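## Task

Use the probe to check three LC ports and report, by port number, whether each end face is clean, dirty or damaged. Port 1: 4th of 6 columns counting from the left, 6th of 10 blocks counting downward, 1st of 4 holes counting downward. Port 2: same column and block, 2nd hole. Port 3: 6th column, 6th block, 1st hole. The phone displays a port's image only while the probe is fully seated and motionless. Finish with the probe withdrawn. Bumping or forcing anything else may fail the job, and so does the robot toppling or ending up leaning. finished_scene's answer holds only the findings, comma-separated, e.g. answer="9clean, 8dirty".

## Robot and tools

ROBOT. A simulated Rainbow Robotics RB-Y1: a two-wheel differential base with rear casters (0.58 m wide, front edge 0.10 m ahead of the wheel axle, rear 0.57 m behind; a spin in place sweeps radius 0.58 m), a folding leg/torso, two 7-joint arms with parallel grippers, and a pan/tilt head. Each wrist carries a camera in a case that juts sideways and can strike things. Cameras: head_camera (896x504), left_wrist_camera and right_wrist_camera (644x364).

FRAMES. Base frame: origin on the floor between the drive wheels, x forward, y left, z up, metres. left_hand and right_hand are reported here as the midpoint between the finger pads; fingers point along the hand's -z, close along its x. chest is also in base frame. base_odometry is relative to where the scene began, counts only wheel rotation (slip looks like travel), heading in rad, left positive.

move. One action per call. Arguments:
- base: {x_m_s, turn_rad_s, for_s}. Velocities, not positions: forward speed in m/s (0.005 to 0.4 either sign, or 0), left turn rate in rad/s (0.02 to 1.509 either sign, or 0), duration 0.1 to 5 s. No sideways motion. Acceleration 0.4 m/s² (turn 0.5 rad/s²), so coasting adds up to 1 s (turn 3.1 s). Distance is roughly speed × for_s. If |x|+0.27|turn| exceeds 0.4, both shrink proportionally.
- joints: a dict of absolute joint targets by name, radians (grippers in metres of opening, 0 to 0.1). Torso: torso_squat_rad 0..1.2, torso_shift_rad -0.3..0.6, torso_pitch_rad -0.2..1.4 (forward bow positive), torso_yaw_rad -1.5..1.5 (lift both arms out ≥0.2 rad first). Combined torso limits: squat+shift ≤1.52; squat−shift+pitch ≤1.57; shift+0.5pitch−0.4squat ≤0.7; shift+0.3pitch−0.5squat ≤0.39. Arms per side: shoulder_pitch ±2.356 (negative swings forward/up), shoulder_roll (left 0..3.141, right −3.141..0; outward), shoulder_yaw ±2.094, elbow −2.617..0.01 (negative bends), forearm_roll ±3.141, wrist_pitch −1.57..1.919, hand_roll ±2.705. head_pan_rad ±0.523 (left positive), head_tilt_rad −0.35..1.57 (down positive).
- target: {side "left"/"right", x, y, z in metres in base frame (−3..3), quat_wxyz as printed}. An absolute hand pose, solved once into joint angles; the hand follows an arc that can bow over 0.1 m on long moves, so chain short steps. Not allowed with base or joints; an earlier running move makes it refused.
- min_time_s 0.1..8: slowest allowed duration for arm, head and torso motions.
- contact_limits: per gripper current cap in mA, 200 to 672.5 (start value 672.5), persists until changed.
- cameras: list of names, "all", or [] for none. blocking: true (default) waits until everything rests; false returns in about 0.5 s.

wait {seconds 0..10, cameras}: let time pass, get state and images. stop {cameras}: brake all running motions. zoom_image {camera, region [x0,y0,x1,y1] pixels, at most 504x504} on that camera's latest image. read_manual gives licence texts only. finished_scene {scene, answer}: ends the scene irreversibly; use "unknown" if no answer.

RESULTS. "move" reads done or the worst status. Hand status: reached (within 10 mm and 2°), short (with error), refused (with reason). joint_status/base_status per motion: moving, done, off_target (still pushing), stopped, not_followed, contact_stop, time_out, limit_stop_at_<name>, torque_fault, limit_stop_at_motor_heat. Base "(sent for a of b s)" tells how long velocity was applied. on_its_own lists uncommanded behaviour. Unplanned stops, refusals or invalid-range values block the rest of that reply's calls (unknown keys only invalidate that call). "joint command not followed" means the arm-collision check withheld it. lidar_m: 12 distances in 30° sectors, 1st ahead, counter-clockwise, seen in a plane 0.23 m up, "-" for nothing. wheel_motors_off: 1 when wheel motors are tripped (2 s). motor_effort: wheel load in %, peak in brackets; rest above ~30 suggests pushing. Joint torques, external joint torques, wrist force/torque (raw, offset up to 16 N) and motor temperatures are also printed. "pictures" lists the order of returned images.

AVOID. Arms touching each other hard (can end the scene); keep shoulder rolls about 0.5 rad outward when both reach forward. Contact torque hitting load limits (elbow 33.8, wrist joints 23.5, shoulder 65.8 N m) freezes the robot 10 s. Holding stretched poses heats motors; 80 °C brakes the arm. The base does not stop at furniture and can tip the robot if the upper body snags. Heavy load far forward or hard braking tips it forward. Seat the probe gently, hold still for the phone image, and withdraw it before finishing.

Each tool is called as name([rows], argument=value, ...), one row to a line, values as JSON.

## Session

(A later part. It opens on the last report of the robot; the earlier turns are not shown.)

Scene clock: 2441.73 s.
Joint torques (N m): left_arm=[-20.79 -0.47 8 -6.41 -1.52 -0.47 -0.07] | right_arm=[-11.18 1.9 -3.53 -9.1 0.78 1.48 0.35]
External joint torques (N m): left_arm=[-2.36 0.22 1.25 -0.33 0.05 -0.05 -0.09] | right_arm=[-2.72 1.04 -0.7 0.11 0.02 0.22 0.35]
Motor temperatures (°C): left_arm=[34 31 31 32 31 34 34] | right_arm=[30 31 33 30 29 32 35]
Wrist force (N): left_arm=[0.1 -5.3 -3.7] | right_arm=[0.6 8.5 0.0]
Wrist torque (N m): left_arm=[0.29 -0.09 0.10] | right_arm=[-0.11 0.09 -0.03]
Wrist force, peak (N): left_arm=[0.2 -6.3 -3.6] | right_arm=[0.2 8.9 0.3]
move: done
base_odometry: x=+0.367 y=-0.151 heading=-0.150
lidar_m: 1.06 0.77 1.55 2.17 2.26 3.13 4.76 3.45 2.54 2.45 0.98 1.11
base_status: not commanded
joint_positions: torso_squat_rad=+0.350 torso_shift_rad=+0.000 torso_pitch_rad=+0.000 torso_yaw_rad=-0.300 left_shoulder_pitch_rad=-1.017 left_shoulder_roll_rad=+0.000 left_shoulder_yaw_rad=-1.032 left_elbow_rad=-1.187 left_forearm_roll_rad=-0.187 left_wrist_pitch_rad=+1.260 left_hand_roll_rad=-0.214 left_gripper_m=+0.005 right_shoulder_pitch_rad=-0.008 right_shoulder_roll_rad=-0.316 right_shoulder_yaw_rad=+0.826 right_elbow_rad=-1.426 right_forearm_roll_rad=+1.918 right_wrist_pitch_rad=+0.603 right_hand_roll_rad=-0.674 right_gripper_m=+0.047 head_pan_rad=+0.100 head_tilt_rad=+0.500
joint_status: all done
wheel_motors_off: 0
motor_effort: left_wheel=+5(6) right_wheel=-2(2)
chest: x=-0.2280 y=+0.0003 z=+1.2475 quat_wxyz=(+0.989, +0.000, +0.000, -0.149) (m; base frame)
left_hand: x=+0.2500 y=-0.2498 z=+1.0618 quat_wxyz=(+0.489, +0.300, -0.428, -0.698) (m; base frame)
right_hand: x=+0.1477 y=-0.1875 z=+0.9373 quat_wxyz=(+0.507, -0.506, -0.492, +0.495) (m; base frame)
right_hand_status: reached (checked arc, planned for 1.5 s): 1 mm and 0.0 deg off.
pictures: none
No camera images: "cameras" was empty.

move(target={"side": "right", "x": 0.1560, "y": -0.1877, "z": 0.9375, "quat_wxyz": [0.5071, -0.5060, -0.4921, 0.4950]}, min_time_s=2, cameras=[])

move(target={"side": "right", "x": 0.1606, "y": -0.1879, "z": 0.9376, "quat_wxyz": [0.5071, -0.5060, -0.4921, 0.4950]}, min_time_s=2, cameras=[])

wait(seconds=1, cameras=["left_wrist_camera", "right_wrist_camera"])

zoom_image(camera="left_wrist_camera", region=[335, 160, 405, 210])

zoom_image(camera="left_wrist_camera", region=[354, 173, 382, 197])

Scene clock: 2452.50 s.
Joint torques (N m): left_arm=[-20.31 -0.52 7.68 -6.16 -1.47 -0.33 0.01] | right_arm=[-11.64 2.41 -4.14 -9.12 0.58 1.63 -0.27]
External joint torques (N m): left_arm=[-1.87 0.17 0.93 -0.09 0.1 0.09 0] | right_arm=[-2.74 1.44 -1.24 0.07 -0.17 0.35 -0.26]
Motor temperatures (°C): left_arm=[34 31 31 32 31 34 34] | right_arm=[30 31 33 30 29 32 35]
Wrist force (N): left_arm=[0.7 -5.6 -3.4] | right_arm=[0.5 8.4 0.1]
Wrist torque (N m): left_arm=[0.34 0.00 0.09] | right_arm=[-0.13 -0.04 -0.03]
Wrist force, peak (N): left_arm=[0.9 -6.1 -4.0] | right_arm=[0.1 9.2 0.2]
move: done
base_odometry: x=+0.367 y=-0.151 heading=-0.150
lidar_m: 1.06 0.76 1.55 2.18 2.27 3.13 4.77 3.45 2.54 2.45 0.97 1.10
base_status: not commanded
joint_positions: torso_squat_rad=+0.350 torso_shift_rad=+0.000 torso_pitch_rad=+0.000 torso_yaw_rad=-0.300 left_shoulder_pitch_rad=-1.017 left_shoulder_roll_rad=+0.000 left_shoulder_yaw_rad=-1.032 left_elbow_rad=-1.187 left_forearm_roll_rad=-0.187 left_wrist_pitch_rad=+1.260 left_hand_roll_rad=-0.214 left_gripper_m=+0.005 right_shoulder_pitch_rad=-0.030 right_shoulder_roll_rad=-0.304 right_shoulder_yaw_rad=+0.820 right_elbow_rad=-1.401 right_forearm_roll_rad=+1.914 right_wrist_pitch_rad=+0.597 right_hand_roll_rad=-0.678 right_gripper_m=+0.047 head_pan_rad=+0.100 head_tilt_rad=+0.500
joint_status: all done
wheel_motors_off: 0
motor_effort: left_wheel=+5(6) right_wheel=-2(2)
chest: x=-0.2280 y=+0.0003 z=+1.2475 quat_wxyz=(+0.989, +0.000, +0.000, -0.149) (m; base frame)
left_hand: x=+0.2500 y=-0.2498 z=+1.0618 quat_wxyz=(+0.489, +0.300, -0.428, -0.698) (m; base frame)
right_hand: x=+0.1555 y=-0.1877 z=+0.9374 quat_wxyz=(+0.507, -0.506, -0.492, +0.495) (m; base frame)
right_hand_status: reached (checked arc, planned for 2.0 s): 1 mm and 0.1 deg off.
pictures: none
No camera images: "cameras" was empty.

Scene clock: 2454.83 s.
Joint torques (N m): left_arm=[-20.41 -0.46 7.77 -6.16 -1.51 -0.33 0.09] | right_arm=[-13.87 3.02 -5.5 -8.76 0.16 1.14 -0.39]
External joint torques (N m): left_arm=[-1.97 0.23 1.02 -0.09 0.06 0.09 0.07] | right_arm=[-4.7 1.99 -2.56 0.41 -0.58 -0.14 -0.38]
Motor temperatures (°C): left_arm=[34 31 31 32 31 34 34] | right_arm=[30 31 33 30 29 32 35]
Wrist force (N): left_arm=[0.5 -5.7 -3.4] | right_arm=[0.9 6.8 11.3]
Wrist torque (N m): left_arm=[0.38 -0.04 0.08] | right_arm=[-0.60 -0.09 -0.04]
Wrist force, peak (N): left_arm=[0.5 -6.3 -3.9] | right_arm=[0.8 6.6 11.5]
move: done
base_odometry: x=+0.367 y=-0.151 heading=-0.150
lidar_m: 1.06 0.77 1.54 2.17 2.27 3.14 4.76 3.45 2.55 2.46 0.98 1.11
base_status: not commanded
joint_positions: torso_squat_rad=+0.350 torso_shift_rad=+0.000 torso_pitch_rad=+0.000 torso_yaw_rad=-0.300 left_shoulder_pitch_rad=-1.017 left_shoulder_roll_rad=+0.000 left_shoulder_yaw_rad=-1.032 left_elbow_rad=-1.187 left_forearm_roll_rad=-0.187 left_wrist_pitch_rad=+1.260 left_hand_roll_rad=-0.214 left_gripper_m=+0.005 right_shoulder_pitch_rad=-0.044 right_shoulder_roll_rad=-0.297 right_shoulder_yaw_rad=+0.818 right_elbow_rad=-1.385 right_forearm_roll_rad=+1.913 right_wrist_pitch_rad=+0.595 right_hand_roll_rad=-0.682 right_gripper_m=+0.047 head_pan_rad=+0.100 head_tilt_rad=+0.500
joint_status: all done
wheel_motors_off: 0
motor_effort: left_wheel=+5(6) right_wheel=-2(2)
chest: x=-0.2281 y=+0.0003 z=+1.2475 quat_wxyz=(+0.989, +0.000, +0.000, -0.149) (m; base frame)
left_hand: x=+0.2500 y=-0.2498 z=+1.0618 quat_wxyz=(+0.489, +0.300, -0.428, -0.698) (m; base frame)
right_hand: x=+0.1600 y=-0.1879 z=+0.9371 quat_wxyz=(+0.507, -0.506, -0.492, +0.495) (m; base frame)
right_hand_status: reached (checked arc, planned for 2.0 s): 1 mm and 0.1 deg off.
pictures: none
No camera images: "cameras" was empty.

Scene clock: 2455.83 s.
Joint torques (N m): left_arm=[-20.56 -0.89 7.73 -6.54 -1.43 -0.35 -0.02] | right_arm=[-13.95 2.88 -5.54 -8.87 0.12 1.01 -0.47]
External joint torques (N m): left_arm=[-2.13 -0.2 0.98 -0.47 0.14 0.08 -0.03] | right_arm=[-4.78 1.85 -2.6 0.3 -0.61 -0.27 -0.47]
Motor temperatures (°C): left_arm=[34 31 31 32 31 34 34] | right_arm=[30 31 33 30 29 32 35]
Wrist force (N): left_arm=[0.1 -5.6 -2.9] | right_arm=[1.0 6.8 11.1]
Wrist torque (N m): left_arm=[0.34 -0.05 0.11] | right_arm=[-0.60 -0.10 -0.03]
Wrist force, peak (N): left_arm=[-0.1 -6.3 -4.2] | right_arm=[1.0 7.0 11.4]
base_odometry: x=+0.367 y=-0.151 heading=-0.150
lidar_m: 1.06 0.76 1.55 2.18 2.27 3.13 4.76 3.45 2.55 2.46 0.97 1.11
base_status: not commanded
joint_positions: torso_squat_rad=+0.350 torso_shift_rad=+0.000 torso_pitch_rad=+0.000 torso_yaw_rad=-0.300 left_shoulder_pitch_rad=-1.017 left_shoulder_roll_rad=+0.000 left_shoulder_yaw_rad=-1.032 left_elbow_rad=-1.187 left_forearm_roll_rad=-0.187 left_wrist_pitch_rad=+1.260 left_hand_roll_rad=-0.214 left_gripper_m=+0.005 right_shoulder_pitch_rad=-0.044 right_shoulder_roll_rad=-0.297 right_shoulder_yaw_rad=+0.818 right_elbow_rad=-1.385 right_forearm_roll_rad=+1.913 right_wrist_pitch_rad=+0.595 right_hand_roll_rad=-0.682 right_gripper_m=+0.047 head_pan_rad=+0.100 head_tilt_rad=+0.500
joint_status: all done
wheel_motors_off: 0
motor_effort: left_wheel=+6(6) right_wheel=-2(2)
chest: x=-0.2281 y=+0.0003 z=+1.2475 quat_wxyz=(+0.989, +0.000, +0.000, -0.149) (m; base frame)
left_hand: x=+0.2500 y=-0.2498 z=+1.0618 quat_wxyz=(+0.489, +0.300, -0.428, -0.698) (m; base frame)
right_hand: x=+0.1600 y=-0.1879 z=+0.9371 quat_wxyz=(+0.507, -0.506, -0.492, +0.495) (m; base frame)
right_hand_status: reached (checked arc, planned for 2.0 s): 1 mm and 0.1 deg off.
wait: 1.00 s; at rest by 0.27 s
pictures: left_wrist_camera, right_wrist_camera

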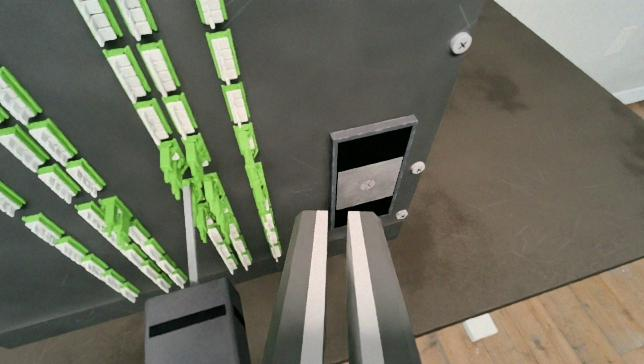

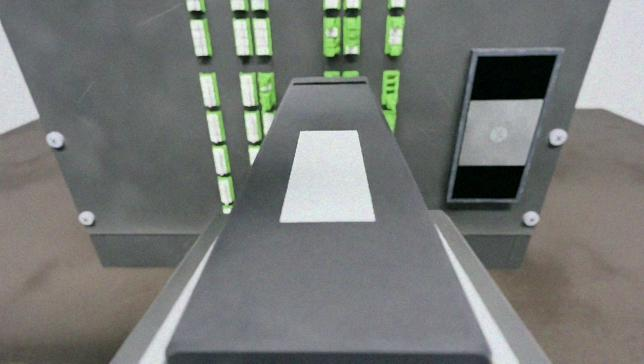

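Scaled by 7.200 from the camera's 644x364 image, which has a finer 1265x715 frame.

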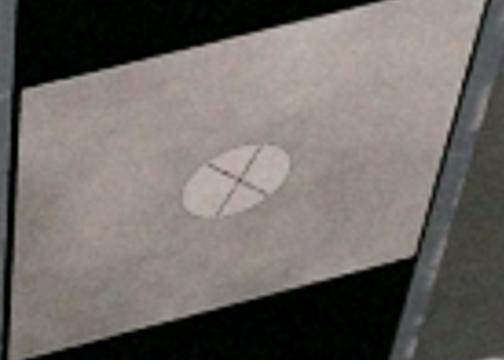

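Scaled by 18.000 from the camera's 644x364 image, which has a finer 1265x715 frame.

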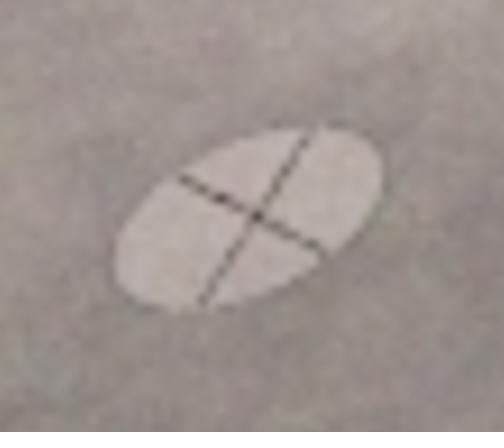

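move(target={"side": "right", "x": 0.1540, "y": -0.1876, "z": 0.9376, "quat_wxyz": [0.5071, -0.5060, -0.4921, 0.4950]}, min_time_s=1.5, cameras=[])

move(target={"side": "right", "x": 0.1475, "y": -0.1873, "z": 0.9376, "quat_wxyz": [0.5071, -0.5060, -0.4921, 0.4950]}, min_time_s=1.5, cameras=[])

move(target={"side": "right", "x": 0.1395, "y": -0.1868, "z": 0.9376, "quat_wxyz": [0.5071, -0.5060, -0.4921, 0.4950]}, min_time_s=1.5, cameras=[])

move(target={"side": "right", "x": 0.122, "y": -0.1860, "z": 0.9378, "quat_wxyz": [0.5071, -0.5060, -0.4921, 0.4950]}, min_time_s=1.5, cameras=[])

move(target={"side": "right", "x": 0.104, "y": -0.1850, "z": 0.9380, "quat_wxyz": [0.5071, -0.5060, -0.4921, 0.4950]}, min_time_s=1.5, cameras=[])

move(target={"side": "right", "x": 0.088, "y": -0.1842, "z": 0.9380, "quat_wxyz": [0.5071, -0.5060, -0.4921, 0.4950]}, min_time_s=1.5, cameras=["left_wrist_camera", "right_wrist_camera"])

Scene clock: 2498.27 s.
Joint torques (N m): left_arm=[-20.65 0.03 7.84 -6.3 -1.39 -0.17 0.06] | right_arm=[-9.2 -1.58 -1.59 -10.49 1.17 2.18 0.3]
External joint torques (N m): left_arm=[-2.21 0.73 1.09 -0.23 0.17 0.25 0.05] | right_arm=[-0.37 -2.54 1.3 -1.3 0.42 0.9 0.31]
Motor temperatures (°C): left_arm=[34 31 31 32 31 33 34] | right_arm=[30 31 33 30 29 32 35]
Wrist force (N): left_arm=[0.5 -5.3 -3.1] | right_arm=[0.3 9.1 0.0]
Wrist torque (N m): left_arm=[0.30 -0.02 0.10] | right_arm=[0.02 0.00 -0.04]
Wrist force, peak (N): left_arm=[0.5 -6.2 -3.8] | right_arm=[0.8 6.7 11.4]
move: done
base_odometry: x=+0.367 y=-0.151 heading=-0.150
lidar_m: 1.06 0.76 1.55 2.18 2.27 3.14 4.77 3.44 2.55 2.46 0.97 1.10
base_status: not commanded
joint_positions: torso_squat_rad=+0.350 torso_shift_rad=+0.000 torso_pitch_rad=+0.000 torso_yaw_rad=-0.300 left_shoulder_pitch_rad=-1.017 left_shoulder_roll_rad=+0.000 left_shoulder_yaw_rad=-1.032 left_elbow_rad=-1.187 left_forearm_roll_rad=-0.187 left_wrist_pitch_rad=+1.260 left_hand_roll_rad=-0.214 left_gripper_m=+0.005 right_shoulder_pitch_rad=-0.027 right_shoulder_roll_rad=-0.306 right_shoulder_yaw_rad=+0.822 right_elbow_rad=-1.405 right_forearm_roll_rad=+1.915 right_wrist_pitch_rad=+0.599 right_hand_roll_rad=-0.678 right_gripper_m=+0.047 head_pan_rad=+0.100 head_tilt_rad=+0.500
joint_status: all done
wheel_motors_off: 0
motor_effort: left_wheel=+5(6) right_wheel=-2(2)
chest: x=-0.2280 y=+0.0003 z=+1.2475 quat_wxyz=(+0.989, +0.000, +0.000, -0.149) (m; base frame)
left_hand: x=+0.2500 y=-0.2498 z=+1.0618 quat_wxyz=(+0.489, +0.300, -0.428, -0.698) (m; base frame)
right_hand: x=+0.1542 y=-0.1875 z=+0.9374 quat_wxyz=(+0.507, -0.506, -0.492, +0.495) (m; base frame)
right_hand_status: reached (checked arc, planned for 1.5 s): 0 mm and 0.0 deg off.
pictures: none
No camera images: "cameras" was empty.

Scene clock: 2500.10 s.
Joint torques (N m): left_arm=[-20.67 -0.49 7.84 -6.14 -1.57 -0.42 -0.08] | right_arm=[-8.47 -1.02 -1.73 -10.66 1.35 2.1 0.36]
External joint torques (N m): left_arm=[-2.23 0.2 1.09 -0.07 0 0 -0.09] | right_arm=[-0.02 -1.9 1.1 -1.46 0.59 0.83 0.37]
Motor temperatures (°C): left_arm=[34 31 31 32 31 33 34] | right_arm=[30 31 33 30 29 32 35]
Wrist force (N): left_arm=[0.5 -5.8 -3.4] | right_arm=[0.3 9.2 0.0]
Wrist torque (N m): left_arm=[0.34 -0.04 0.08] | right_arm=[0.03 0.11 -0.03]
Wrist force, peak (N): left_arm=[0.7 -6.2 -3.7] | right_arm=[-0.1 9.8 -0.6]
move: done
base_odometry: x=+0.367 y=-0.151 heading=-0.150
lidar_m: 1.06 0.76 1.54 2.17 2.28 3.14 4.76 3.45 2.54 2.45 0.97 1.10
base_status: not commanded
joint_positions: torso_squat_rad=+0.350 torso_shift_rad=+0.000 torso_pitch_rad=+0.000 torso_yaw_rad=-0.300 left_shoulder_pitch_rad=-1.017 left_shoulder_roll_rad=+0.000 left_shoulder_yaw_rad=-1.032 left_elbow_rad=-1.187 left_forearm_roll_rad=-0.187 left_wrist_pitch_rad=+1.260 left_hand_roll_rad=-0.214 left_gripper_m=+0.005 right_shoulder_pitch_rad=-0.008 right_shoulder_roll_rad=-0.315 right_shoulder_yaw_rad=+0.826 right_elbow_rad=-1.425 right_forearm_roll_rad=+1.919 right_wrist_pitch_rad=+0.603 right_hand_roll_rad=-0.674 right_gripper_m=+0.047 head_pan_rad=+0.100 head_tilt_rad=+0.500
joint_status: all done
wheel_motors_off: 0
motor_effort: left_wheel=+5(6) right_wheel=-2(2)
chest: x=-0.2280 y=+0.0003 z=+1.2475 quat_wxyz=(+0.989, +0.000, +0.000, -0.149) (m; base frame)
left_hand: x=+0.2500 y=-0.2498 z=+1.0618 quat_wxyz=(+0.489, +0.300, -0.428, -0.698) (m; base frame)
right_hand: x=+0.1477 y=-0.1873 z=+0.9374 quat_wxyz=(+0.507, -0.506, -0.492, +0.495) (m; base frame)
right_hand_status: reached (checked arc, planned for 1.5 s): 0 mm and 0.0 deg off.
pictures: none
No camera images: "cameras" was empty.

Scene clock: 2501.93 s.
Joint torques (N m): left_arm=[-20.65 -0.23 7.84 -6.41 -1.32 -0.23 -0.12] | right_arm=[-8.32 -1.33 -2 -10.32 1.31 1.98 0.23]
External joint torques (N m): left_arm=[-2.21 0.46 1.09 -0.34 0.25 0.19 -0.13] | right_arm=[-0.32 -2.1 0.75 -1.09 0.54 0.73 0.23]
Motor temperatures (°C): left_arm=[34 31 31 32 31 33 34] | right_arm=[30 31 33 30 29 32 35]
Wrist force (N): left_arm=[0.1 -5.5 -3.6] | right_arm=[0.3 8.7 0.1]
Wrist torque (N m): left_arm=[0.32 -0.10 0.10] | right_arm=[-0.10 0.03 -0.03]
Wrist force, peak (N): left_arm=[-0.1 -6.0 -4.0] | right_arm=[0.0 9.4 -0.6]
move: done
base_odometry: x=+0.367 y=-0.151 heading=-0.150
lidar_m: 1.06 0.76 1.55 2.17 2.27 3.14 4.76 3.44 2.54 2.45 0.97 1.11
base_status: not commanded
joint_positions: torso_squat_rad=+0.350 torso_shift_rad=+0.000 torso_pitch_rad=+0.000 torso_yaw_rad=-0.300 left_shoulder_pitch_rad=-1.017 left_shoulder_roll_rad=+0.000 left_shoulder_yaw_rad=-1.032 left_elbow_rad=-1.187 left_forearm_roll_rad=-0.187 left_wrist_pitch_rad=+1.260 left_hand_roll_rad=-0.214 left_gripper_m=+0.005 right_shoulder_pitch_rad=+0.014 right_shoulder_roll_rad=-0.327 right_shoulder_yaw_rad=+0.832 right_elbow_rad=-1.450 right_forearm_roll_rad=+1.923 right_wrist_pitch_rad=+0.609 right_hand_roll_rad=-0.669 right_gripper_m=+0.047 head_pan_rad=+0.100 head_tilt_rad=+0.500
joint_status: all done
wheel_motors_off: 0
motor_effort: left_wheel=+5(6) right_wheel=-2(2)
chest: x=-0.2280 y=+0.0003 z=+1.2475 quat_wxyz=(+0.989, +0.000, +0.000, -0.149) (m; base frame)
left_hand: x=+0.2500 y=-0.2498 z=+1.0618 quat_wxyz=(+0.489, +0.300, -0.428, -0.698) (m; base frame)
right_hand: x=+0.1398 y=-0.1867 z=+0.9375 quat_wxyz=(+0.507, -0.506, -0.492, +0.495) (m; base frame)
right_hand_status: reached (checked arc, planned for 1.5 s): 0 mm and 0.0 deg off.
pictures: none
No camera images: "cameras" was empty.

Scene clock: 2503.77 s.
Joint torques (N m): left_arm=[-20.7 -0.83 7.58 -6.37 -1.55 -0.37 0.04] | right_arm=[-7.08 -1.96 -1.93 -10.35 1.35 1.87 0.43]
External joint torques (N m): left_arm=[-2.26 -0.14 0.83 -0.3 0.02 0.05 0.03] | right_arm=[-0.09 -2.45 0.66 -1.11 0.55 0.63 0.43]
Motor temperatures (°C): left_arm=[34 31 31 32 31 33 34] | right_arm=[30 31 33 30 29 32 35]
Wrist force (N): left_arm=[0.1 -5.7 -3.3] | right_arm=[0.4 8.6 0.3]
Wrist torque (N m): left_arm=[0.33 -0.06 0.08] | right_arm=[-0.11 0.04 -0.02]
Wrist force, peak (N): left_arm=[0.5 -6.1 -3.8] | right_arm=[0.3 8.8 0.1]
move: done
base_odometry: x=+0.367 y=-0.151 heading=-0.150
lidar_m: 1.06 0.76 1.55 2.18 2.27 3.13 4.75 3.45 2.54 2.46 0.97 1.10
base_status: not commanded
joint_positions: torso_squat_rad=+0.350 torso_shift_rad=+0.000 torso_pitch_rad=+0.000 torso_yaw_rad=-0.300 left_shoulder_pitch_rad=-1.017 left_shoulder_roll_rad=+0.000 left_shoulder_yaw_rad=-1.032 left_elbow_rad=-1.187 left_forearm_roll_rad=-0.187 left_wrist_pitch_rad=+1.260 left_hand_roll_rad=-0.214 left_gripper_m=+0.005 right_shoulder_pitch_rad=+0.063 right_shoulder_roll_rad=-0.354 right_shoulder_yaw_rad=+0.846 right_elbow_rad=-1.501 right_forearm_roll_rad=+1.933 right_wrist_pitch_rad=+0.624 right_hand_roll_rad=-0.662 right_gripper_m=+0.047 head_pan_rad=+0.100 head_tilt_rad=+0.500
joint_status: all done
wheel_motors_off: 0
motor_effort: left_wheel=+5(6) right_wheel=-2(2)
chest: x=-0.2280 y=+0.0003 z=+1.2475 quat_wxyz=(+0.989, +0.000, +0.000, -0.149) (m; base frame)
left_hand: x=+0.2500 y=-0.2498 z=+1.0618 quat_wxyz=(+0.489, +0.300, -0.428, -0.698) (m; base frame)
right_hand: x=+0.1221 y=-0.1860 z=+0.9377 quat_wxyz=(+0.507, -0.506, -0.492, +0.495) (m; base frame)
right_hand_status: reached (checked arc, planned for 1.5 s): 0 mm and 0.0 deg off.
pictures: none
No camera images: "cameras" was empty.

Scene clock: 2505.60 s.
Joint torques (N m): left_arm=[-20.46 -0.77 7.7 -6.35 -1.58 -0.32 -0.03] | right_arm=[-6.29 -2.25 -1.44 -10.24 1.33 1.89 0.38]
External joint torques (N m): left_arm=[-2.02 -0.08 0.96 -0.28 -0.01 0.1 -0.04] | right_arm=[-0.31 -2.43 0.96 -1 0.51 0.65 0.39]
Motor temperatures (°C): left_arm=[34 31 31 32 31 33 34] | right_arm=[30 31 33 30 29 32 35]
Wrist force (N): left_arm=[0.0 -5.8 -3.5] | right_arm=[0.4 8.4 0.3]
Wrist torque (N m): left_arm=[0.36 -0.09 0.09] | right_arm=[-0.06 0.04 -0.02]
Wrist force, peak (N): left_arm=[0.6 -6.4 -3.6] | right_arm=[0.2 8.7 0.5]
move: done
base_odometry: x=+0.367 y=-0.151 heading=-0.150
lidar_m: 1.06 0.76 1.55 2.18 2.27 3.13 4.76 3.44 2.54 2.46 0.98 1.09
base_status: not commanded
joint_positions: torso_squat_rad=+0.350 torso_shift_rad=+0.000 torso_pitch_rad=+0.000 torso_yaw_rad=-0.300 left_shoulder_pitch_rad=-1.017 left_shoulder_roll_rad=+0.000 left_shoulder_yaw_rad=-1.032 left_elbow_rad=-1.187 left_forearm_roll_rad=-0.187 left_wrist_pitch_rad=+1.260 left_hand_roll_rad=-0.214 left_gripper_m=+0.005 right_shoulder_pitch_rad=+0.110 right_shoulder_roll_rad=-0.382 right_shoulder_yaw_rad=+0.862 right_elbow_rad=-1.548 right_forearm_roll_rad=+1.948 right_wrist_pitch_rad=+0.642 right_hand_roll_rad=-0.659 right_gripper_m=+0.047 head_pan_rad=+0.100 head_tilt_rad=+0.500
joint_status: all done
wheel_motors_off: 0
motor_effort: left_wheel=+5(6) right_wheel=-2(2)
chest: x=-0.2280 y=+0.0003 z=+1.2475 quat_wxyz=(+0.989, +0.000, +0.000, -0.149) (m; base frame)
left_hand: x=+0.2500 y=-0.2498 z=+1.0618 quat_wxyz=(+0.489, +0.300, -0.428, -0.698) (m; base frame)
right_hand: x=+0.1041 y=-0.1850 z=+0.9379 quat_wxyz=(+0.507, -0.506, -0.492, +0.495) (m; base frame)
right_hand_status: reached (checked arc, planned for 1.5 s): 0 mm and 0.0 deg off.
pictures: none
No camera images: "cameras" was empty.

Scene clock: 2507.43 s.
Joint torques (N m): left_arm=[-19.89 -0.24 7.83 -6.26 -1.67 -0.22 -0.14] | right_arm=[-5.48 -2.23 -1.36 -10.29 1.44 2.02 -0.24]
External joint torques (N m): left_arm=[-1.45 0.45 1.08 -0.19 -0.11 0.2 -0.16] | right_arm=[-0.33 -2.14 0.87 -1.08 0.6 0.78 -0.24]
Motor temperatures (°C): left_arm=[34 31 31 32 31 33 34] | right_arm=[30 31 33 30 29 32 35]
Wrist force (N): left_arm=[-0.1 -6.0 -3.4] | right_arm=[0.2 8.5 0.3]
Wrist torque (N m): left_arm=[0.39 -0.11 0.10] | right_arm=[-0.11 0.01 -0.01]
Wrist force, peak (N): left_arm=[-0.1 -6.0 -4.0] | right_arm=[0.5 8.6 0.4]
move: done
base_odometry: x=+0.367 y=-0.151 heading=-0.150
lidar_m: 1.06 0.76 1.54 2.18 2.27 3.14 4.76 3.44 2.54 2.45 0.97 1.11
base_status: not commanded
joint_positions: torso_squat_rad=+0.350 torso_shift_rad=+0.000 torso_pitch_rad=+0.000 torso_yaw_rad=-0.300 left_shoulder_pitch_rad=-1.017 left_shoulder_roll_rad=+0.000 left_shoulder_yaw_rad=-1.032 left_elbow_rad=-1.187 left_forearm_roll_rad=-0.187 left_wrist_pitch_rad=+1.260 left_hand_roll_rad=-0.214 left_gripper_m=+0.005 right_shoulder_pitch_rad=+0.147 right_shoulder_roll_rad=-0.405 right_shoulder_yaw_rad=+0.878 right_elbow_rad=-1.582 right_forearm_roll_rad=+1.962 right_wrist_pitch_rad=+0.661 right_hand_roll_rad=-0.661 right_gripper_m=+0.047 head_pan_rad=+0.100 head_tilt_rad=+0.500
joint_status: all done
wheel_motors_off: 0
motor_effort: left_wheel=+5(6) right_wheel=-2(2)
chest: x=-0.2280 y=+0.0003 z=+1.2475 quat_wxyz=(+0.989, +0.000, +0.000, -0.149) (m; base frame)
left_hand: x=+0.2500 y=-0.2498 z=+1.0618 quat_wxyz=(+0.489, +0.300, -0.428, -0.698) (m; base frame)
right_hand: x=+0.0889 y=-0.1840 z=+0.9378 quat_wxyz=(+0.507, -0.506, -0.492, +0.495) (m; base frame)
right_hand_status: reached (checked arc, planned for 1.5 s): 1 mm and 0.0 deg off.
pictures: left_wrist_camera, right_wrist_camera

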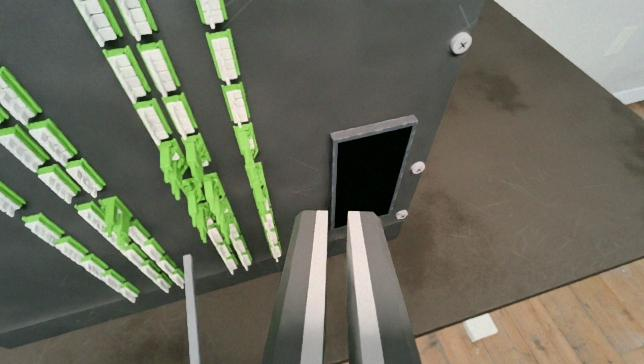

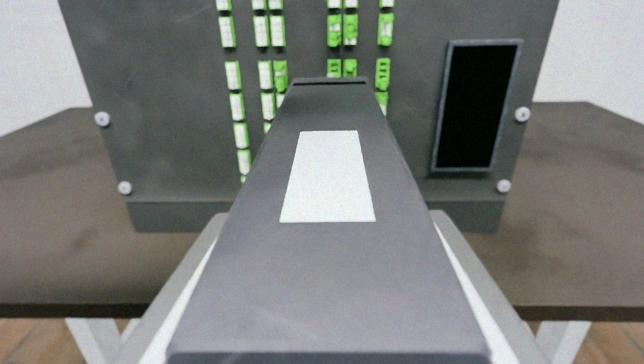

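zoom_image(camera="right_wrist_camera", region=[316, 46, 400, 96])

Scaled by 6.000 from the camera's 644x364 image, which has a finer 1265x715 frame.

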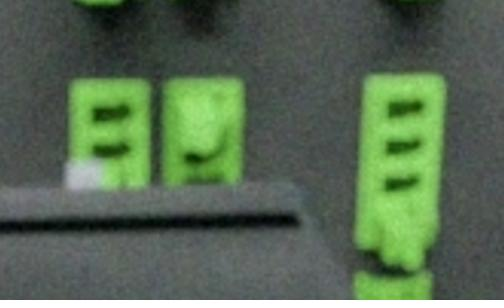

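move(target={"side": "right", "x": 0.0865, "y": -0.2090, "z": 0.9380, "quat_wxyz": [0.5071, -0.5060, -0.4921, 0.4950]}, min_time_s=2, cameras=[])

move(target={"side": "right", "x": 0.0855, "y": -0.2334, "z": 0.9380, "quat_wxyz": [0.5071, -0.5060, -0.4921, 0.4950]}, min_time_s=2, cameras=["left_wrist_camera", "right_wrist_camera", "head_camera"])

zoom_image(camera="right_wrist_camera", region=[300, 46, 384, 96])

Scene clock: 2536.63 s.
Joint torques (N m): left_arm=[-20.63 -0.47 8.01 -6.15 -1.56 -0.16 0.12] | right_arm=[-7.77 -3.43 -4.14 -9.95 0.8 1.69 -0.38]
External joint torques (N m): left_arm=[-2.19 0.22 1.26 -0.08 0.01 0.26 0.11] | right_arm=[-2.38 -1.91 -1.27 -0.97 0.01 0.35 -0.38]
Motor temperatures (°C): left_arm=[34 31 31 32 31 33 34] | right_arm=[30 31 32 30 29 32 35]
Wrist force (N): left_arm=[0.4 -5.3 -3.5] | right_arm=[0.4 8.3 0.1]
Wrist torque (N m): left_arm=[0.29 -0.07 0.10] | right_arm=[-0.06 0.04 -0.03]
Wrist force, peak (N): left_arm=[0.3 -6.1 -3.9] | right_arm=[0.2 8.9 -0.1]
move: done
base_odometry: x=+0.367 y=-0.151 heading=-0.150
lidar_m: 1.06 0.76 1.55 2.17 2.27 3.13 4.76 3.44 2.55 2.46 0.97 1.11
base_status: not commanded
joint_positions: torso_squat_rad=+0.350 torso_shift_rad=+0.000 torso_pitch_rad=+0.000 torso_yaw_rad=-0.300 left_shoulder_pitch_rad=-1.017 left_shoulder_roll_rad=+0.000 left_shoulder_yaw_rad=-1.032 left_elbow_rad=-1.187 left_forearm_roll_rad=-0.187 left_wrist_pitch_rad=+1.260 left_hand_roll_rad=-0.214 left_gripper_m=+0.005 right_shoulder_pitch_rad=+0.140 right_shoulder_roll_rad=-0.469 right_shoulder_yaw_rad=+0.862 right_elbow_rad=-1.594 right_forearm_roll_rad=+1.959 right_wrist_pitch_rad=+0.659 right_hand_roll_rad=-0.717 right_gripper_m=+0.047 head_pan_rad=+0.100 head_tilt_rad=+0.500
joint_status: all done
wheel_motors_off: 0
motor_effort: left_wheel=+5(6) right_wheel=-2(2)
chest: x=-0.2280 y=+0.0003 z=+1.2475 quat_wxyz=(+0.989, +0.000, +0.000, -0.149) (m; base frame)
left_hand: x=+0.2500 y=-0.2498 z=+1.0618 quat_wxyz=(+0.489, +0.300, -0.428, -0.698) (m; base frame)
right_hand: x=+0.0863 y=-0.2088 z=+0.9377 quat_wxyz=(+0.507, -0.506, -0.492, +0.495) (m; base frame)
right_hand_status: reached (checked arc, planned for 2.0 s): 0 mm and 0.1 deg off.
pictures: none
No camera images: "cameras" was empty.

Scene clock: 2538.97 s.
Joint torques (N m): left_arm=[-20.07 -0.1 7.68 -6.57 -1.4 -0.42 0.13] | right_arm=[-7.58 -5.22 -4.91 -9.67 0.66 1.75 -0.45]
External joint torques (N m): left_arm=[-1.63 0.59 0.93 -0.5 0.17 0 0.12] | right_arm=[-1.87 -2.4 -1.43 -0.95 -0.08 0.33 -0.45]
Motor temperatures (°C): left_arm=[34 31 31 32 31 33 34] | right_arm=[30 31 32 30 29 32 35]
Wrist force (N): left_arm=[0.4 -5.6 -3.3] | right_arm=[0.4 8.4 0.1]
Wrist torque (N m): left_arm=[0.34 -0.04 0.12] | right_arm=[-0.07 0.04 -0.03]
Wrist force, peak (N): left_arm=[0.2 -6.2 -3.7] | right_arm=[0.4 8.7 0.2]
move: done
base_odometry: x=+0.367 y=-0.151 heading=-0.150
lidar_m: 1.06 0.76 1.55 2.17 2.27 3.14 4.76 3.45 2.54 2.46 0.97 1.10
base_status: not commanded
joint_positions: torso_squat_rad=+0.350 torso_shift_rad=+0.000 torso_pitch_rad=+0.000 torso_yaw_rad=-0.300 left_shoulder_pitch_rad=-1.017 left_shoulder_roll_rad=+0.000 left_shoulder_yaw_rad=-1.032 left_elbow_rad=-1.187 left_forearm_roll_rad=-0.187 left_wrist_pitch_rad=+1.260 left_hand_roll_rad=-0.214 left_gripper_m=+0.005 right_shoulder_pitch_rad=+0.129 right_shoulder_roll_rad=-0.527 right_shoulder_yaw_rad=+0.846 right_elbow_rad=-1.600 right_forearm_roll_rad=+1.955 right_wrist_pitch_rad=+0.656 right_hand_roll_rad=-0.771 right_gripper_m=+0.047 head_pan_rad=+0.100 head_tilt_rad=+0.500
joint_status: all done
wheel_motors_off: 0
motor_effort: left_wheel=+6(6) right_wheel=-2(2)
chest: x=-0.2280 y=+0.0003 z=+1.2475 quat_wxyz=(+0.989, +0.000, +0.000, -0.149) (m; base frame)
left_hand: x=+0.2500 y=-0.2498 z=+1.0618 quat_wxyz=(+0.489, +0.300, -0.428, -0.698) (m; base frame)
right_hand: x=+0.0856 y=-0.2329 z=+0.9385 quat_wxyz=(+0.508, -0.506, -0.491, +0.495) (m; base frame)
right_hand_status: reached (checked arc, planned for 2.0 s): 1 mm and 0.2 deg off.
pictures: head_camera, left_wrist_camera, right_wrist_camera

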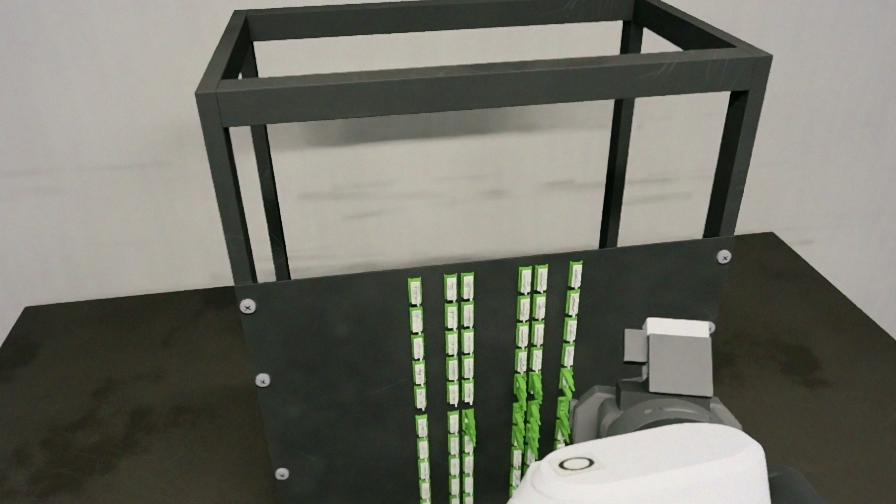

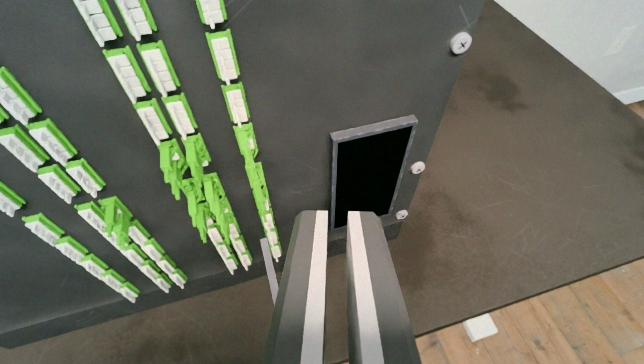

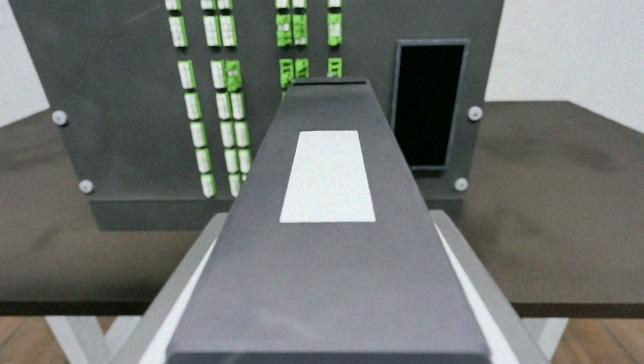

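Scaled by 6.000 from the camera's 644x364 image, which has a finer 1265x715 frame.

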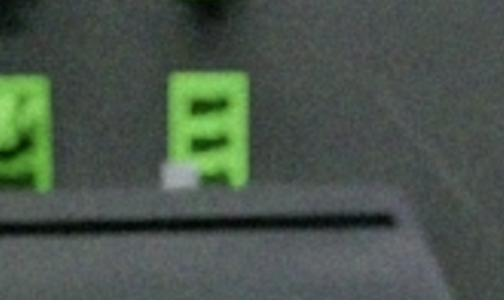

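move(target={"side": "right", "x": 0.105, "y": -0.2341, "z": 0.9397, "quat_wxyz": [0.5071, -0.5060, -0.4921, 0.4950]}, min_time_s=1.5, cameras=[])

move(target={"side": "right", "x": 0.130, "y": -0.2354, "z": 0.9397, "quat_wxyz": [0.5071, -0.5060, -0.4921, 0.4950]}, min_time_s=2, cameras=["left_wrist_camera", "right_wrist_camera"])

zoom_image(camera="right_wrist_camera", region=[316, 56, 356, 80])

zoom_image(camera="left_wrist_camera", region=[225, 130, 305, 220])

Scene clock: 2615.60 s.
Joint torques (N m): left_arm=[-20.36 -0.47 7.85 -6.3 -1.56 -0.25 -0.01] | right_arm=[-8.87 -1.41 -4.59 -8.88 0.73 1.5 0.43]
External joint torques (N m): left_arm=[-1.93 0.22 1.1 -0.23 0 0.17 -0.02] | right_arm=[-2.12 1.15 -0.87 -0.13 0.02 0.09 0.44]
Motor temperatures (°C): left_arm=[34 31 31 32 31 33 34] | right_arm=[30 31 32 30 29 32 35]
Wrist force (N): left_arm=[0.1 -5.8 -3.5] | right_arm=[0.3 8.5 0.3]
Wrist torque (N m): left_arm=[0.36 -0.08 0.09] | right_arm=[-0.09 0.03 -0.03]
Wrist force, peak (N): left_arm=[0.5 -6.3 -3.5] | right_arm=[0.2 8.7 0.2]
move: done
base_odometry: x=+0.367 y=-0.151 heading=-0.150
lidar_m: 1.06 0.76 1.55 2.18 2.27 3.13 4.76 3.45 2.55 2.46 0.98 1.10
base_status: not commanded
joint_positions: torso_squat_rad=+0.350 torso_shift_rad=+0.000 torso_pitch_rad=+0.000 torso_yaw_rad=-0.300 left_shoulder_pitch_rad=-1.017 left_shoulder_roll_rad=+0.000 left_shoulder_yaw_rad=-1.032 left_elbow_rad=-1.187 left_forearm_roll_rad=-0.187 left_wrist_pitch_rad=+1.260 left_hand_roll_rad=-0.214 left_gripper_m=+0.005 right_shoulder_pitch_rad=+0.081 right_shoulder_roll_rad=-0.501 right_shoulder_yaw_rad=+0.831 right_elbow_rad=-1.560 right_forearm_roll_rad=+1.938 right_wrist_pitch_rad=+0.630 right_hand_roll_rad=-0.771 right_gripper_m=+0.047 head_pan_rad=+0.100 head_tilt_rad=+0.500
joint_status: all done
wheel_motors_off: 0
motor_effort: left_wheel=+5(6) right_wheel=-2(2)
chest: x=-0.2280 y=+0.0003 z=+1.2475 quat_wxyz=(+0.989, +0.000, +0.000, -0.149) (m; base frame)
left_hand: x=+0.2500 y=-0.2498 z=+1.0618 quat_wxyz=(+0.489, +0.300, -0.428, -0.698) (m; base frame)
right_hand: x=+0.1047 y=-0.2341 z=+0.9394 quat_wxyz=(+0.507, -0.506, -0.492, +0.495) (m; base frame)
right_hand_status: reached (checked arc, planned for 1.5 s): 0 mm and 0.1 deg off.
pictures: none
No camera images: "cameras" was empty.

Scene clock: 2617.93 s.
Joint torques (N m): left_arm=[-20.41 -0.79 8.48 -6.4 -1.45 -0.29 0.03] | right_arm=[-11.14 -0.96 -5.44 -8.92 0.58 1.76 -0.45]
External joint torques (N m): left_arm=[-1.97 -0.1 1.73 -0.33 0.12 0.13 0.02] | right_arm=[-2.99 1.23 -1.48 -0.18 -0.09 0.34 -0.45]
Motor temperatures (°C): left_arm=[34 31 31 32 31 33 34] | right_arm=[30 31 32 30 29 32 35]
Wrist force (N): left_arm=[0.2 -6.1 -3.6] | right_arm=[0.3 8.3 0.3]
Wrist torque (N m): left_arm=[0.39 -0.04 0.09] | right_arm=[-0.07 0.04 -0.03]
Wrist force, peak (N): left_arm=[0.5 -6.2 -3.6] | right_arm=[0.4 8.8 0.4]
move: done
base_odometry: x=+0.367 y=-0.151 heading=-0.150
lidar_m: 1.06 0.76 1.55 2.17 2.26 3.14 4.77 3.45 2.54 2.45 0.98 1.10
base_status: not commanded
joint_positions: torso_squat_rad=+0.350 torso_shift_rad=+0.000 torso_pitch_rad=+0.000 torso_yaw_rad=-0.300 left_shoulder_pitch_rad=-1.017 left_shoulder_roll_rad=+0.000 left_shoulder_yaw_rad=-1.032 left_elbow_rad=-1.187 left_forearm_roll_rad=-0.187 left_wrist_pitch_rad=+1.260 left_hand_roll_rad=-0.214 left_gripper_m=+0.005 right_shoulder_pitch_rad=+0.015 right_shoulder_roll_rad=-0.463 right_shoulder_yaw_rad=+0.815 right_elbow_rad=-1.495 right_forearm_roll_rad=+1.920 right_wrist_pitch_rad=+0.603 right_hand_roll_rad=-0.774 right_gripper_m=+0.047 head_pan_rad=+0.100 head_tilt_rad=+0.500
joint_status: all done
wheel_motors_off: 0
motor_effort: left_wheel=+5(6) right_wheel=-1(3)
chest: x=-0.2280 y=+0.0003 z=+1.2475 quat_wxyz=(+0.989, +0.000, +0.000, -0.149) (m; base frame)
left_hand: x=+0.2500 y=-0.2498 z=+1.0618 quat_wxyz=(+0.489, +0.300, -0.428, -0.698) (m; base frame)
right_hand: x=+0.1297 y=-0.2355 z=+0.9394 quat_wxyz=(+0.507, -0.506, -0.492, +0.495) (m; base frame)
right_hand_status: reached (checked arc, planned for 2.0 s): 0 mm and 0.1 deg off.
pictures: left_wrist_camera, right_wrist_camera

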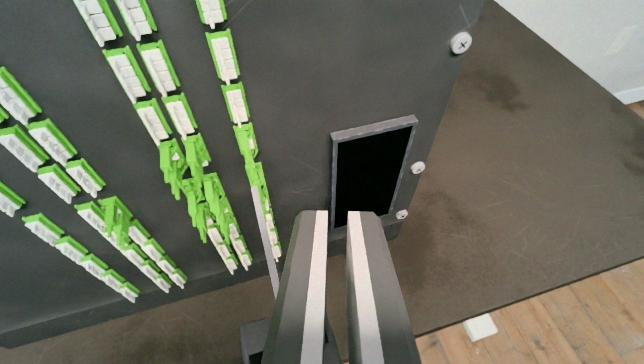

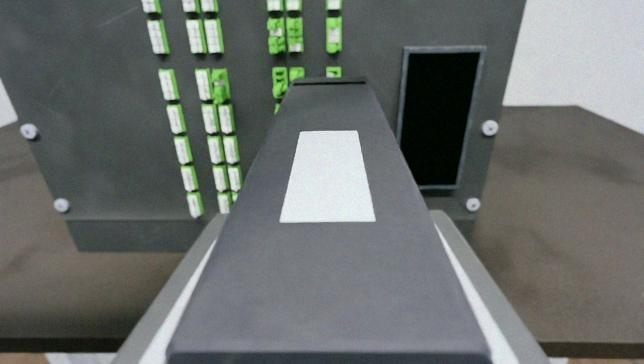

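Scaled by 12.600 from the camera's 644x364 image, which has a finer 1265x715 frame.

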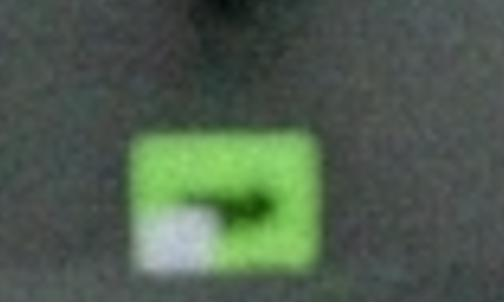

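Scaled by 5.600 from the camera's 644x364 image, which has a finer 1265x715 frame.

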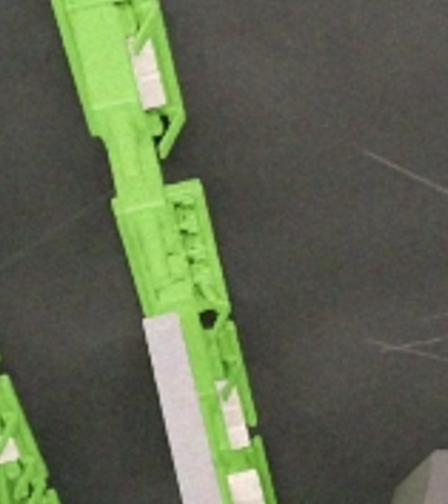

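move(target={"side": "right", "x": 0.1397, "y": -0.2368, "z": 0.9393, "quat_wxyz": [0.5071, -0.5060, -0.4921, 0.4950]}, min_time_s=1.5, cameras=["left_wrist_camera", "right_wrist_camera"])

zoom_image(camera="right_wrist_camera", region=[316, 56, 356, 80])

zoom_image(camera="left_wrist_camera", region=[235, 150, 295, 210])

Scene clock: 2685.13 s.
Joint torques (N m): left_arm=[-20.42 -0.19 8.45 -6.07 -1.53 -0.53 0.01] | right_arm=[-11.39 -0.57 -5.37 -8.64 0.62 1.75 -0.47]
External joint torques (N m): left_arm=[-1.98 0.5 1.7 0 0.04 -0.11 0] | right_arm=[-2.69 1.54 -1.32 0.07 -0.03 0.32 -0.47]
Motor temperatures (°C): left_arm=[34 31 31 31 31 33 34] | right_arm=[30 31 32 29 29 32 35]
Wrist force (N): left_arm=[0.3 -6.0 -3.6] | right_arm=[0.5 8.7 0.1]
Wrist torque (N m): left_arm=[0.37 -0.10 0.11] | right_arm=[-0.12 0.06 -0.03]
Wrist force, peak (N): left_arm=[0.5 -6.1 -3.8] | right_arm=[0.5 8.7 0.2]
move: done
base_odometry: x=+0.367 y=-0.151 heading=-0.150
lidar_m: 1.06 0.76 1.54 2.18 2.27 3.13 4.76 3.44 2.55 2.46 0.97 1.10
base_status: not commanded
joint_positions: torso_squat_rad=+0.350 torso_shift_rad=+0.000 torso_pitch_rad=+0.000 torso_yaw_rad=-0.300 left_shoulder_pitch_rad=-1.017 left_shoulder_roll_rad=+0.000 left_shoulder_yaw_rad=-1.032 left_elbow_rad=-1.187 left_forearm_roll_rad=-0.187 left_wrist_pitch_rad=+1.260 left_hand_roll_rad=-0.214 left_gripper_m=+0.005 right_shoulder_pitch_rad=-0.012 right_shoulder_roll_rad=-0.451 right_shoulder_yaw_rad=+0.810 right_elbow_rad=-1.467 right_forearm_roll_rad=+1.915 right_wrist_pitch_rad=+0.595 right_hand_roll_rad=-0.782 right_gripper_m=+0.047 head_pan_rad=+0.100 head_tilt_rad=+0.500
joint_status: all done
wheel_motors_off: 0
motor_effort: left_wheel=+5(6) right_wheel=-2(2)
chest: x=-0.2280 y=+0.0003 z=+1.2475 quat_wxyz=(+0.989, +0.000, +0.000, -0.149) (m; base frame)
left_hand: x=+0.2500 y=-0.2498 z=+1.0618 quat_wxyz=(+0.489, +0.300, -0.428, -0.698) (m; base frame)
right_hand: x=+0.1391 y=-0.2368 z=+0.9393 quat_wxyz=(+0.507, -0.506, -0.492, +0.495) (m; base frame)
right_hand_status: reached (checked arc, planned for 1.5 s): 1 mm and 0.1 deg off.
pictures: left_wrist_camera, right_wrist_camera

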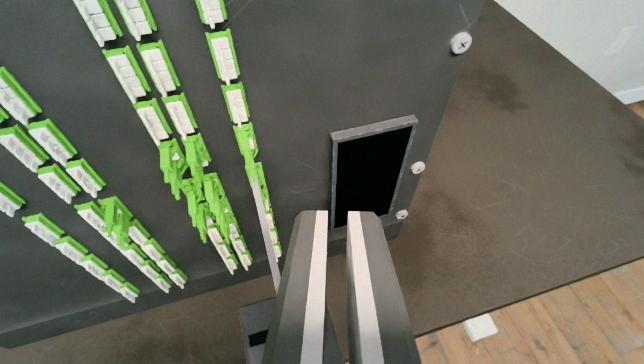

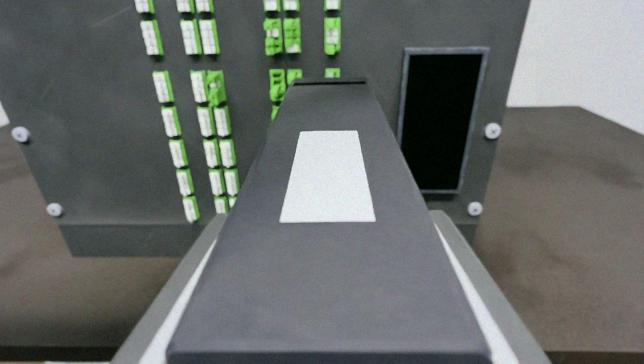

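Scaled by 12.600 from the camera's 644x364 image, which has a finer 1265x715 frame.

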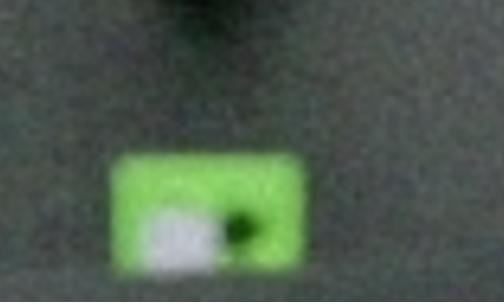

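Scaled by 8.400 from the camera's 644x364 image, which has a finer 1265x715 frame.

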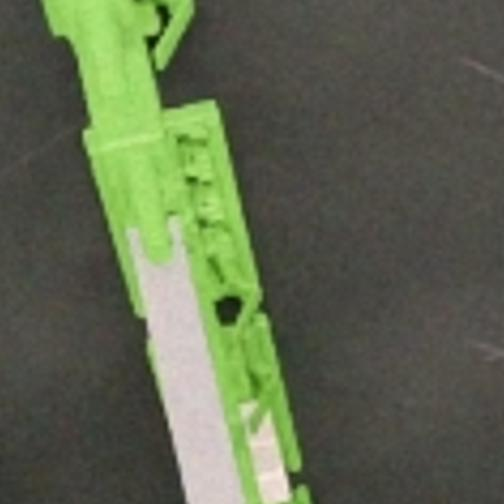

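move(target={"side": "right", "x": 0.1462, "y": -0.2372, "z": 0.9394, "quat_wxyz": [0.5071, -0.5060, -0.4921, 0.4950]}, min_time_s=2, cameras=["right_wrist_camera"])

zoom_image(camera="right_wrist_camera", region=[316, 56, 356, 80])

Scene clock: 2710.37 s.
Joint torques (N m): left_arm=[-20.39 -0.59 7.66 -6.45 -1.59 -0.4 0.09] | right_arm=[-14.06 0.27 -6.07 -8.77 0.26 1.02 -0.46]
External joint torques (N m): left_arm=[-1.96 0.1 0.92 -0.38 -0.02 0.02 0.08] | right_arm=[-4.99 2.3 -1.96 -0.09 -0.38 -0.42 -0.46]
Motor temperatures (°C): left_arm=[34 31 31 31 31 33 34] | right_arm=[30 31 32 29 29 32 35]
Wrist force (N): left_arm=[0.3 -5.7 -3.5] | right_arm=[0.1 6.8 10.4]
Wrist torque (N m): left_arm=[0.36 -0.05 0.10] | right_arm=[-0.51 0.11 -0.01]
Wrist force, peak (N): left_arm=[0.2 -6.5 -3.9] | right_arm=[0.0 7.0 10.8]
move: done
base_odometry: x=+0.367 y=-0.151 heading=-0.150
lidar_m: 1.06 0.76 1.55 2.18 2.27 3.13 4.76 3.45 2.55 2.46 0.97 1.09
base_status: not commanded
joint_positions: torso_squat_rad=+0.350 torso_shift_rad=+0.000 torso_pitch_rad=+0.000 torso_yaw_rad=-0.300 left_shoulder_pitch_rad=-1.017 left_shoulder_roll_rad=+0.000 left_shoulder_yaw_rad=-1.032 left_elbow_rad=-1.187 left_forearm_roll_rad=-0.187 left_wrist_pitch_rad=+1.260 left_hand_roll_rad=-0.214 left_gripper_m=+0.005 right_shoulder_pitch_rad=-0.030 right_shoulder_roll_rad=-0.441 right_shoulder_yaw_rad=+0.807 right_elbow_rad=-1.446 right_forearm_roll_rad=+1.913 right_wrist_pitch_rad=+0.590 right_hand_roll_rad=-0.786 right_gripper_m=+0.047 head_pan_rad=+0.100 head_tilt_rad=+0.500
joint_status: all done
wheel_motors_off: 0
motor_effort: left_wheel=+6(6) right_wheel=-2(2)
chest: x=-0.2280 y=+0.0003 z=+1.2475 quat_wxyz=(+0.989, +0.000, +0.000, -0.149) (m; base frame)
left_hand: x=+0.2500 y=-0.2498 z=+1.0618 quat_wxyz=(+0.489, +0.300, -0.428, -0.698) (m; base frame)
right_hand: x=+0.1455 y=-0.2373 z=+0.9390 quat_wxyz=(+0.507, -0.506, -0.492, +0.495) (m; base frame)
right_hand_status: reached (checked arc, planned for 2.0 s): 1 mm and 0.1 deg off.
pictures: right_wrist_camera

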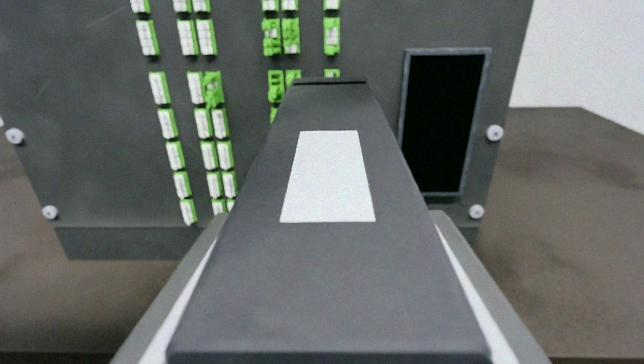

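Scaled by 12.600 from the camera's 644x364 image, which has a finer 1265x715 frame.

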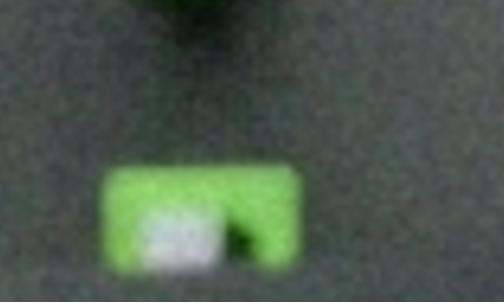

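move(target={"side": "right", "x": 0.1440, "y": -0.2371, "z": 0.9394, "quat_wxyz": [0.5071, -0.5060, -0.4921, 0.4950]}, min_time_s=1, cameras=["left_wrist_camera"])

zoom_image(camera="left_wrist_camera", region=[235, 150, 295, 210])

Scene clock: 2743.17 s.
Joint torques (N m): left_arm=[-20.31 -0.58 8.03 -6.15 -1.57 -0.32 0.18] | right_arm=[-8.82 -4.49 -3.05 -9.7 1.11 2.46 -0.33]
External joint torques (N m): left_arm=[-1.87 0.11 1.28 -0.08 0 0.1 0.17] | right_arm=[0.17 -2.45 1.05 -1 0.46 1.02 -0.33]
Motor temperatures (°C): left_arm=[34 31 31 31 31 33 34] | right_arm=[30 31 32 29 29 32 35]
Wrist force (N): left_arm=[0.4 -5.3 -3.2] | right_arm=[0.2 8.3 0.1]
Wrist torque (N m): left_arm=[0.29 -0.04 0.10] | right_arm=[-0.08 0.04 -0.02]
Wrist force, peak (N): left_arm=[0.6 -6.4 -3.8] | right_arm=[-0.2 7.0 10.9]
move: done
base_odometry: x=+0.367 y=-0.151 heading=-0.150
lidar_m: 1.06 0.76 1.54 2.18 2.27 3.14 4.76 3.45 2.53 2.46 0.97 1.10
base_status: not commanded
joint_positions: torso_squat_rad=+0.350 torso_shift_rad=+0.000 torso_pitch_rad=+0.000 torso_yaw_rad=-0.300 left_shoulder_pitch_rad=-1.017 left_shoulder_roll_rad=+0.000 left_shoulder_yaw_rad=-1.032 left_elbow_rad=-1.187 left_forearm_roll_rad=-0.187 left_wrist_pitch_rad=+1.260 left_hand_roll_rad=-0.214 left_gripper_m=+0.005 right_shoulder_pitch_rad=-0.026 right_shoulder_roll_rad=-0.443 right_shoulder_yaw_rad=+0.808 right_elbow_rad=-1.450 right_forearm_roll_rad=+1.914 right_wrist_pitch_rad=+0.593 right_hand_roll_rad=-0.786 right_gripper_m=+0.047 head_pan_rad=+0.100 head_tilt_rad=+0.500
joint_status: all done
wheel_motors_off: 0
motor_effort: left_wheel=+4(6) right_wheel=-2(2)
chest: x=-0.2280 y=+0.0003 z=+1.2475 quat_wxyz=(+0.989, +0.000, +0.000, -0.149) (m; base frame)
left_hand: x=+0.2500 y=-0.2498 z=+1.0618 quat_wxyz=(+0.489, +0.300, -0.428, -0.698) (m; base frame)
right_hand: x=+0.1441 y=-0.2371 z=+0.9393 quat_wxyz=(+0.507, -0.506, -0.492, +0.495) (m; base frame)
right_hand_status: reached (checked arc, planned for 1.0 s): 0 mm and 0.0 deg off.
pictures: left_wrist_camera

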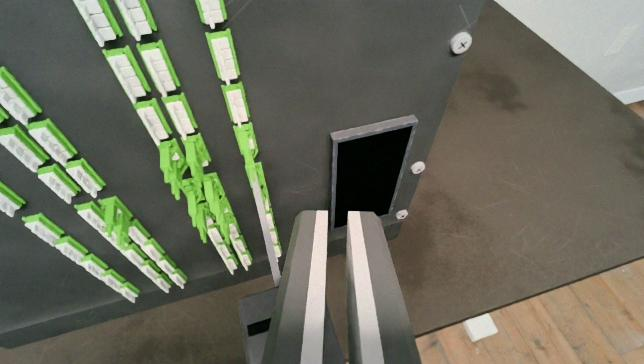

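Scaled by 8.400 from the camera's 644x364 image, which has a finer 1265x715 frame.

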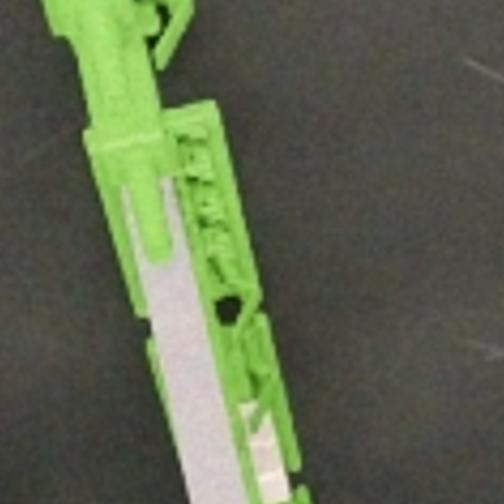

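move(target={"side": "right", "x": 0.1464, "y": -0.2371, "z": 0.9391, "quat_wxyz": [0.5071, -0.5060, -0.4921, 0.4950]}, min_time_s=1.5, cameras=["right_wrist_camera"])

zoom_image(camera="right_wrist_camera", region=[320, 62, 345, 80])

Scene clock: 2761.30 s.
Joint torques (N m): left_arm=[-20.56 -0.44 7.85 -6.06 -1.48 -0.23 -0.03] | right_arm=[-12.08 -0.45 -5.13 -9.18 0.8 1.97 -0.36]
External joint torques (N m): left_arm=[-2.13 0.25 1.1 0.01 0.08 0.19 -0.04] | right_arm=[-2.97 1.57 -1.02 -0.5 0.16 0.53 -0.35]
Motor temperatures (°C): left_arm=[34 31 31 31 31 33 34] | right_arm=[30 31 32 29 29 32 35]
Wrist force (N): left_arm=[0.1 -5.6 -3.5] | right_arm=[0.0 9.2 0.3]
Wrist torque (N m): left_arm=[0.34 -0.09 0.09] | right_arm=[0.06 0.11 -0.02]
Wrist force, peak (N): left_arm=[0.1 -6.3 -3.6] | right_arm=[0.1 9.3 0.3]
move: done
base_odometry: x=+0.367 y=-0.151 heading=-0.150
lidar_m: 1.06 0.77 1.55 2.18 2.27 3.14 4.76 3.44 2.55 2.46 0.98 1.11
base_status: not commanded
joint_positions: torso_squat_rad=+0.350 torso_shift_rad=+0.000 torso_pitch_rad=+0.000 torso_yaw_rad=-0.300 left_shoulder_pitch_rad=-1.017 left_shoulder_roll_rad=+0.000 left_shoulder_yaw_rad=-1.032 left_elbow_rad=-1.187 left_forearm_roll_rad=-0.187 left_wrist_pitch_rad=+1.260 left_hand_roll_rad=-0.214 left_gripper_m=+0.005 right_shoulder_pitch_rad=-0.033 right_shoulder_roll_rad=-0.440 right_shoulder_yaw_rad=+0.808 right_elbow_rad=-1.442 right_forearm_roll_rad=+1.914 right_wrist_pitch_rad=+0.592 right_hand_roll_rad=-0.789 right_gripper_m=+0.047 head_pan_rad=+0.100 head_tilt_rad=+0.500
joint_status: all done
wheel_motors_off: 0
motor_effort: left_wheel=+5(6) right_wheel=-2(2)
chest: x=-0.2280 y=+0.0003 z=+1.2475 quat_wxyz=(+0.989, +0.000, +0.000, -0.149) (m; base frame)
left_hand: x=+0.2500 y=-0.2498 z=+1.0618 quat_wxyz=(+0.489, +0.300, -0.428, -0.698) (m; base frame)
right_hand: x=+0.1460 y=-0.2373 z=+0.9387 quat_wxyz=(+0.507, -0.506, -0.492, +0.495) (m; base frame)
right_hand_status: reached (checked arc, planned for 1.5 s): 1 mm and 0.1 deg off.
pictures: right_wrist_camera

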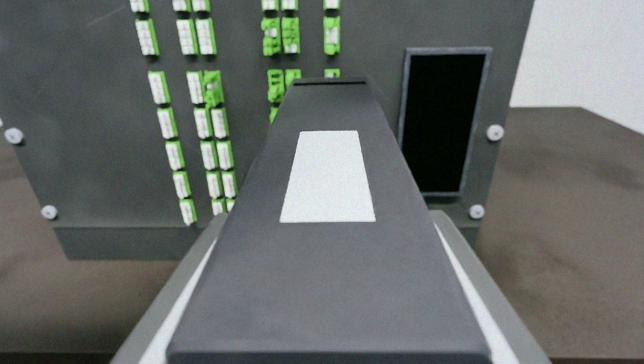

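Scaled by 20.160 from the camera's 644x364 image, which has a finer 1265x715 frame.

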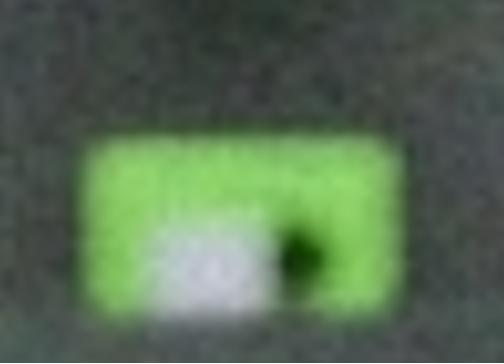

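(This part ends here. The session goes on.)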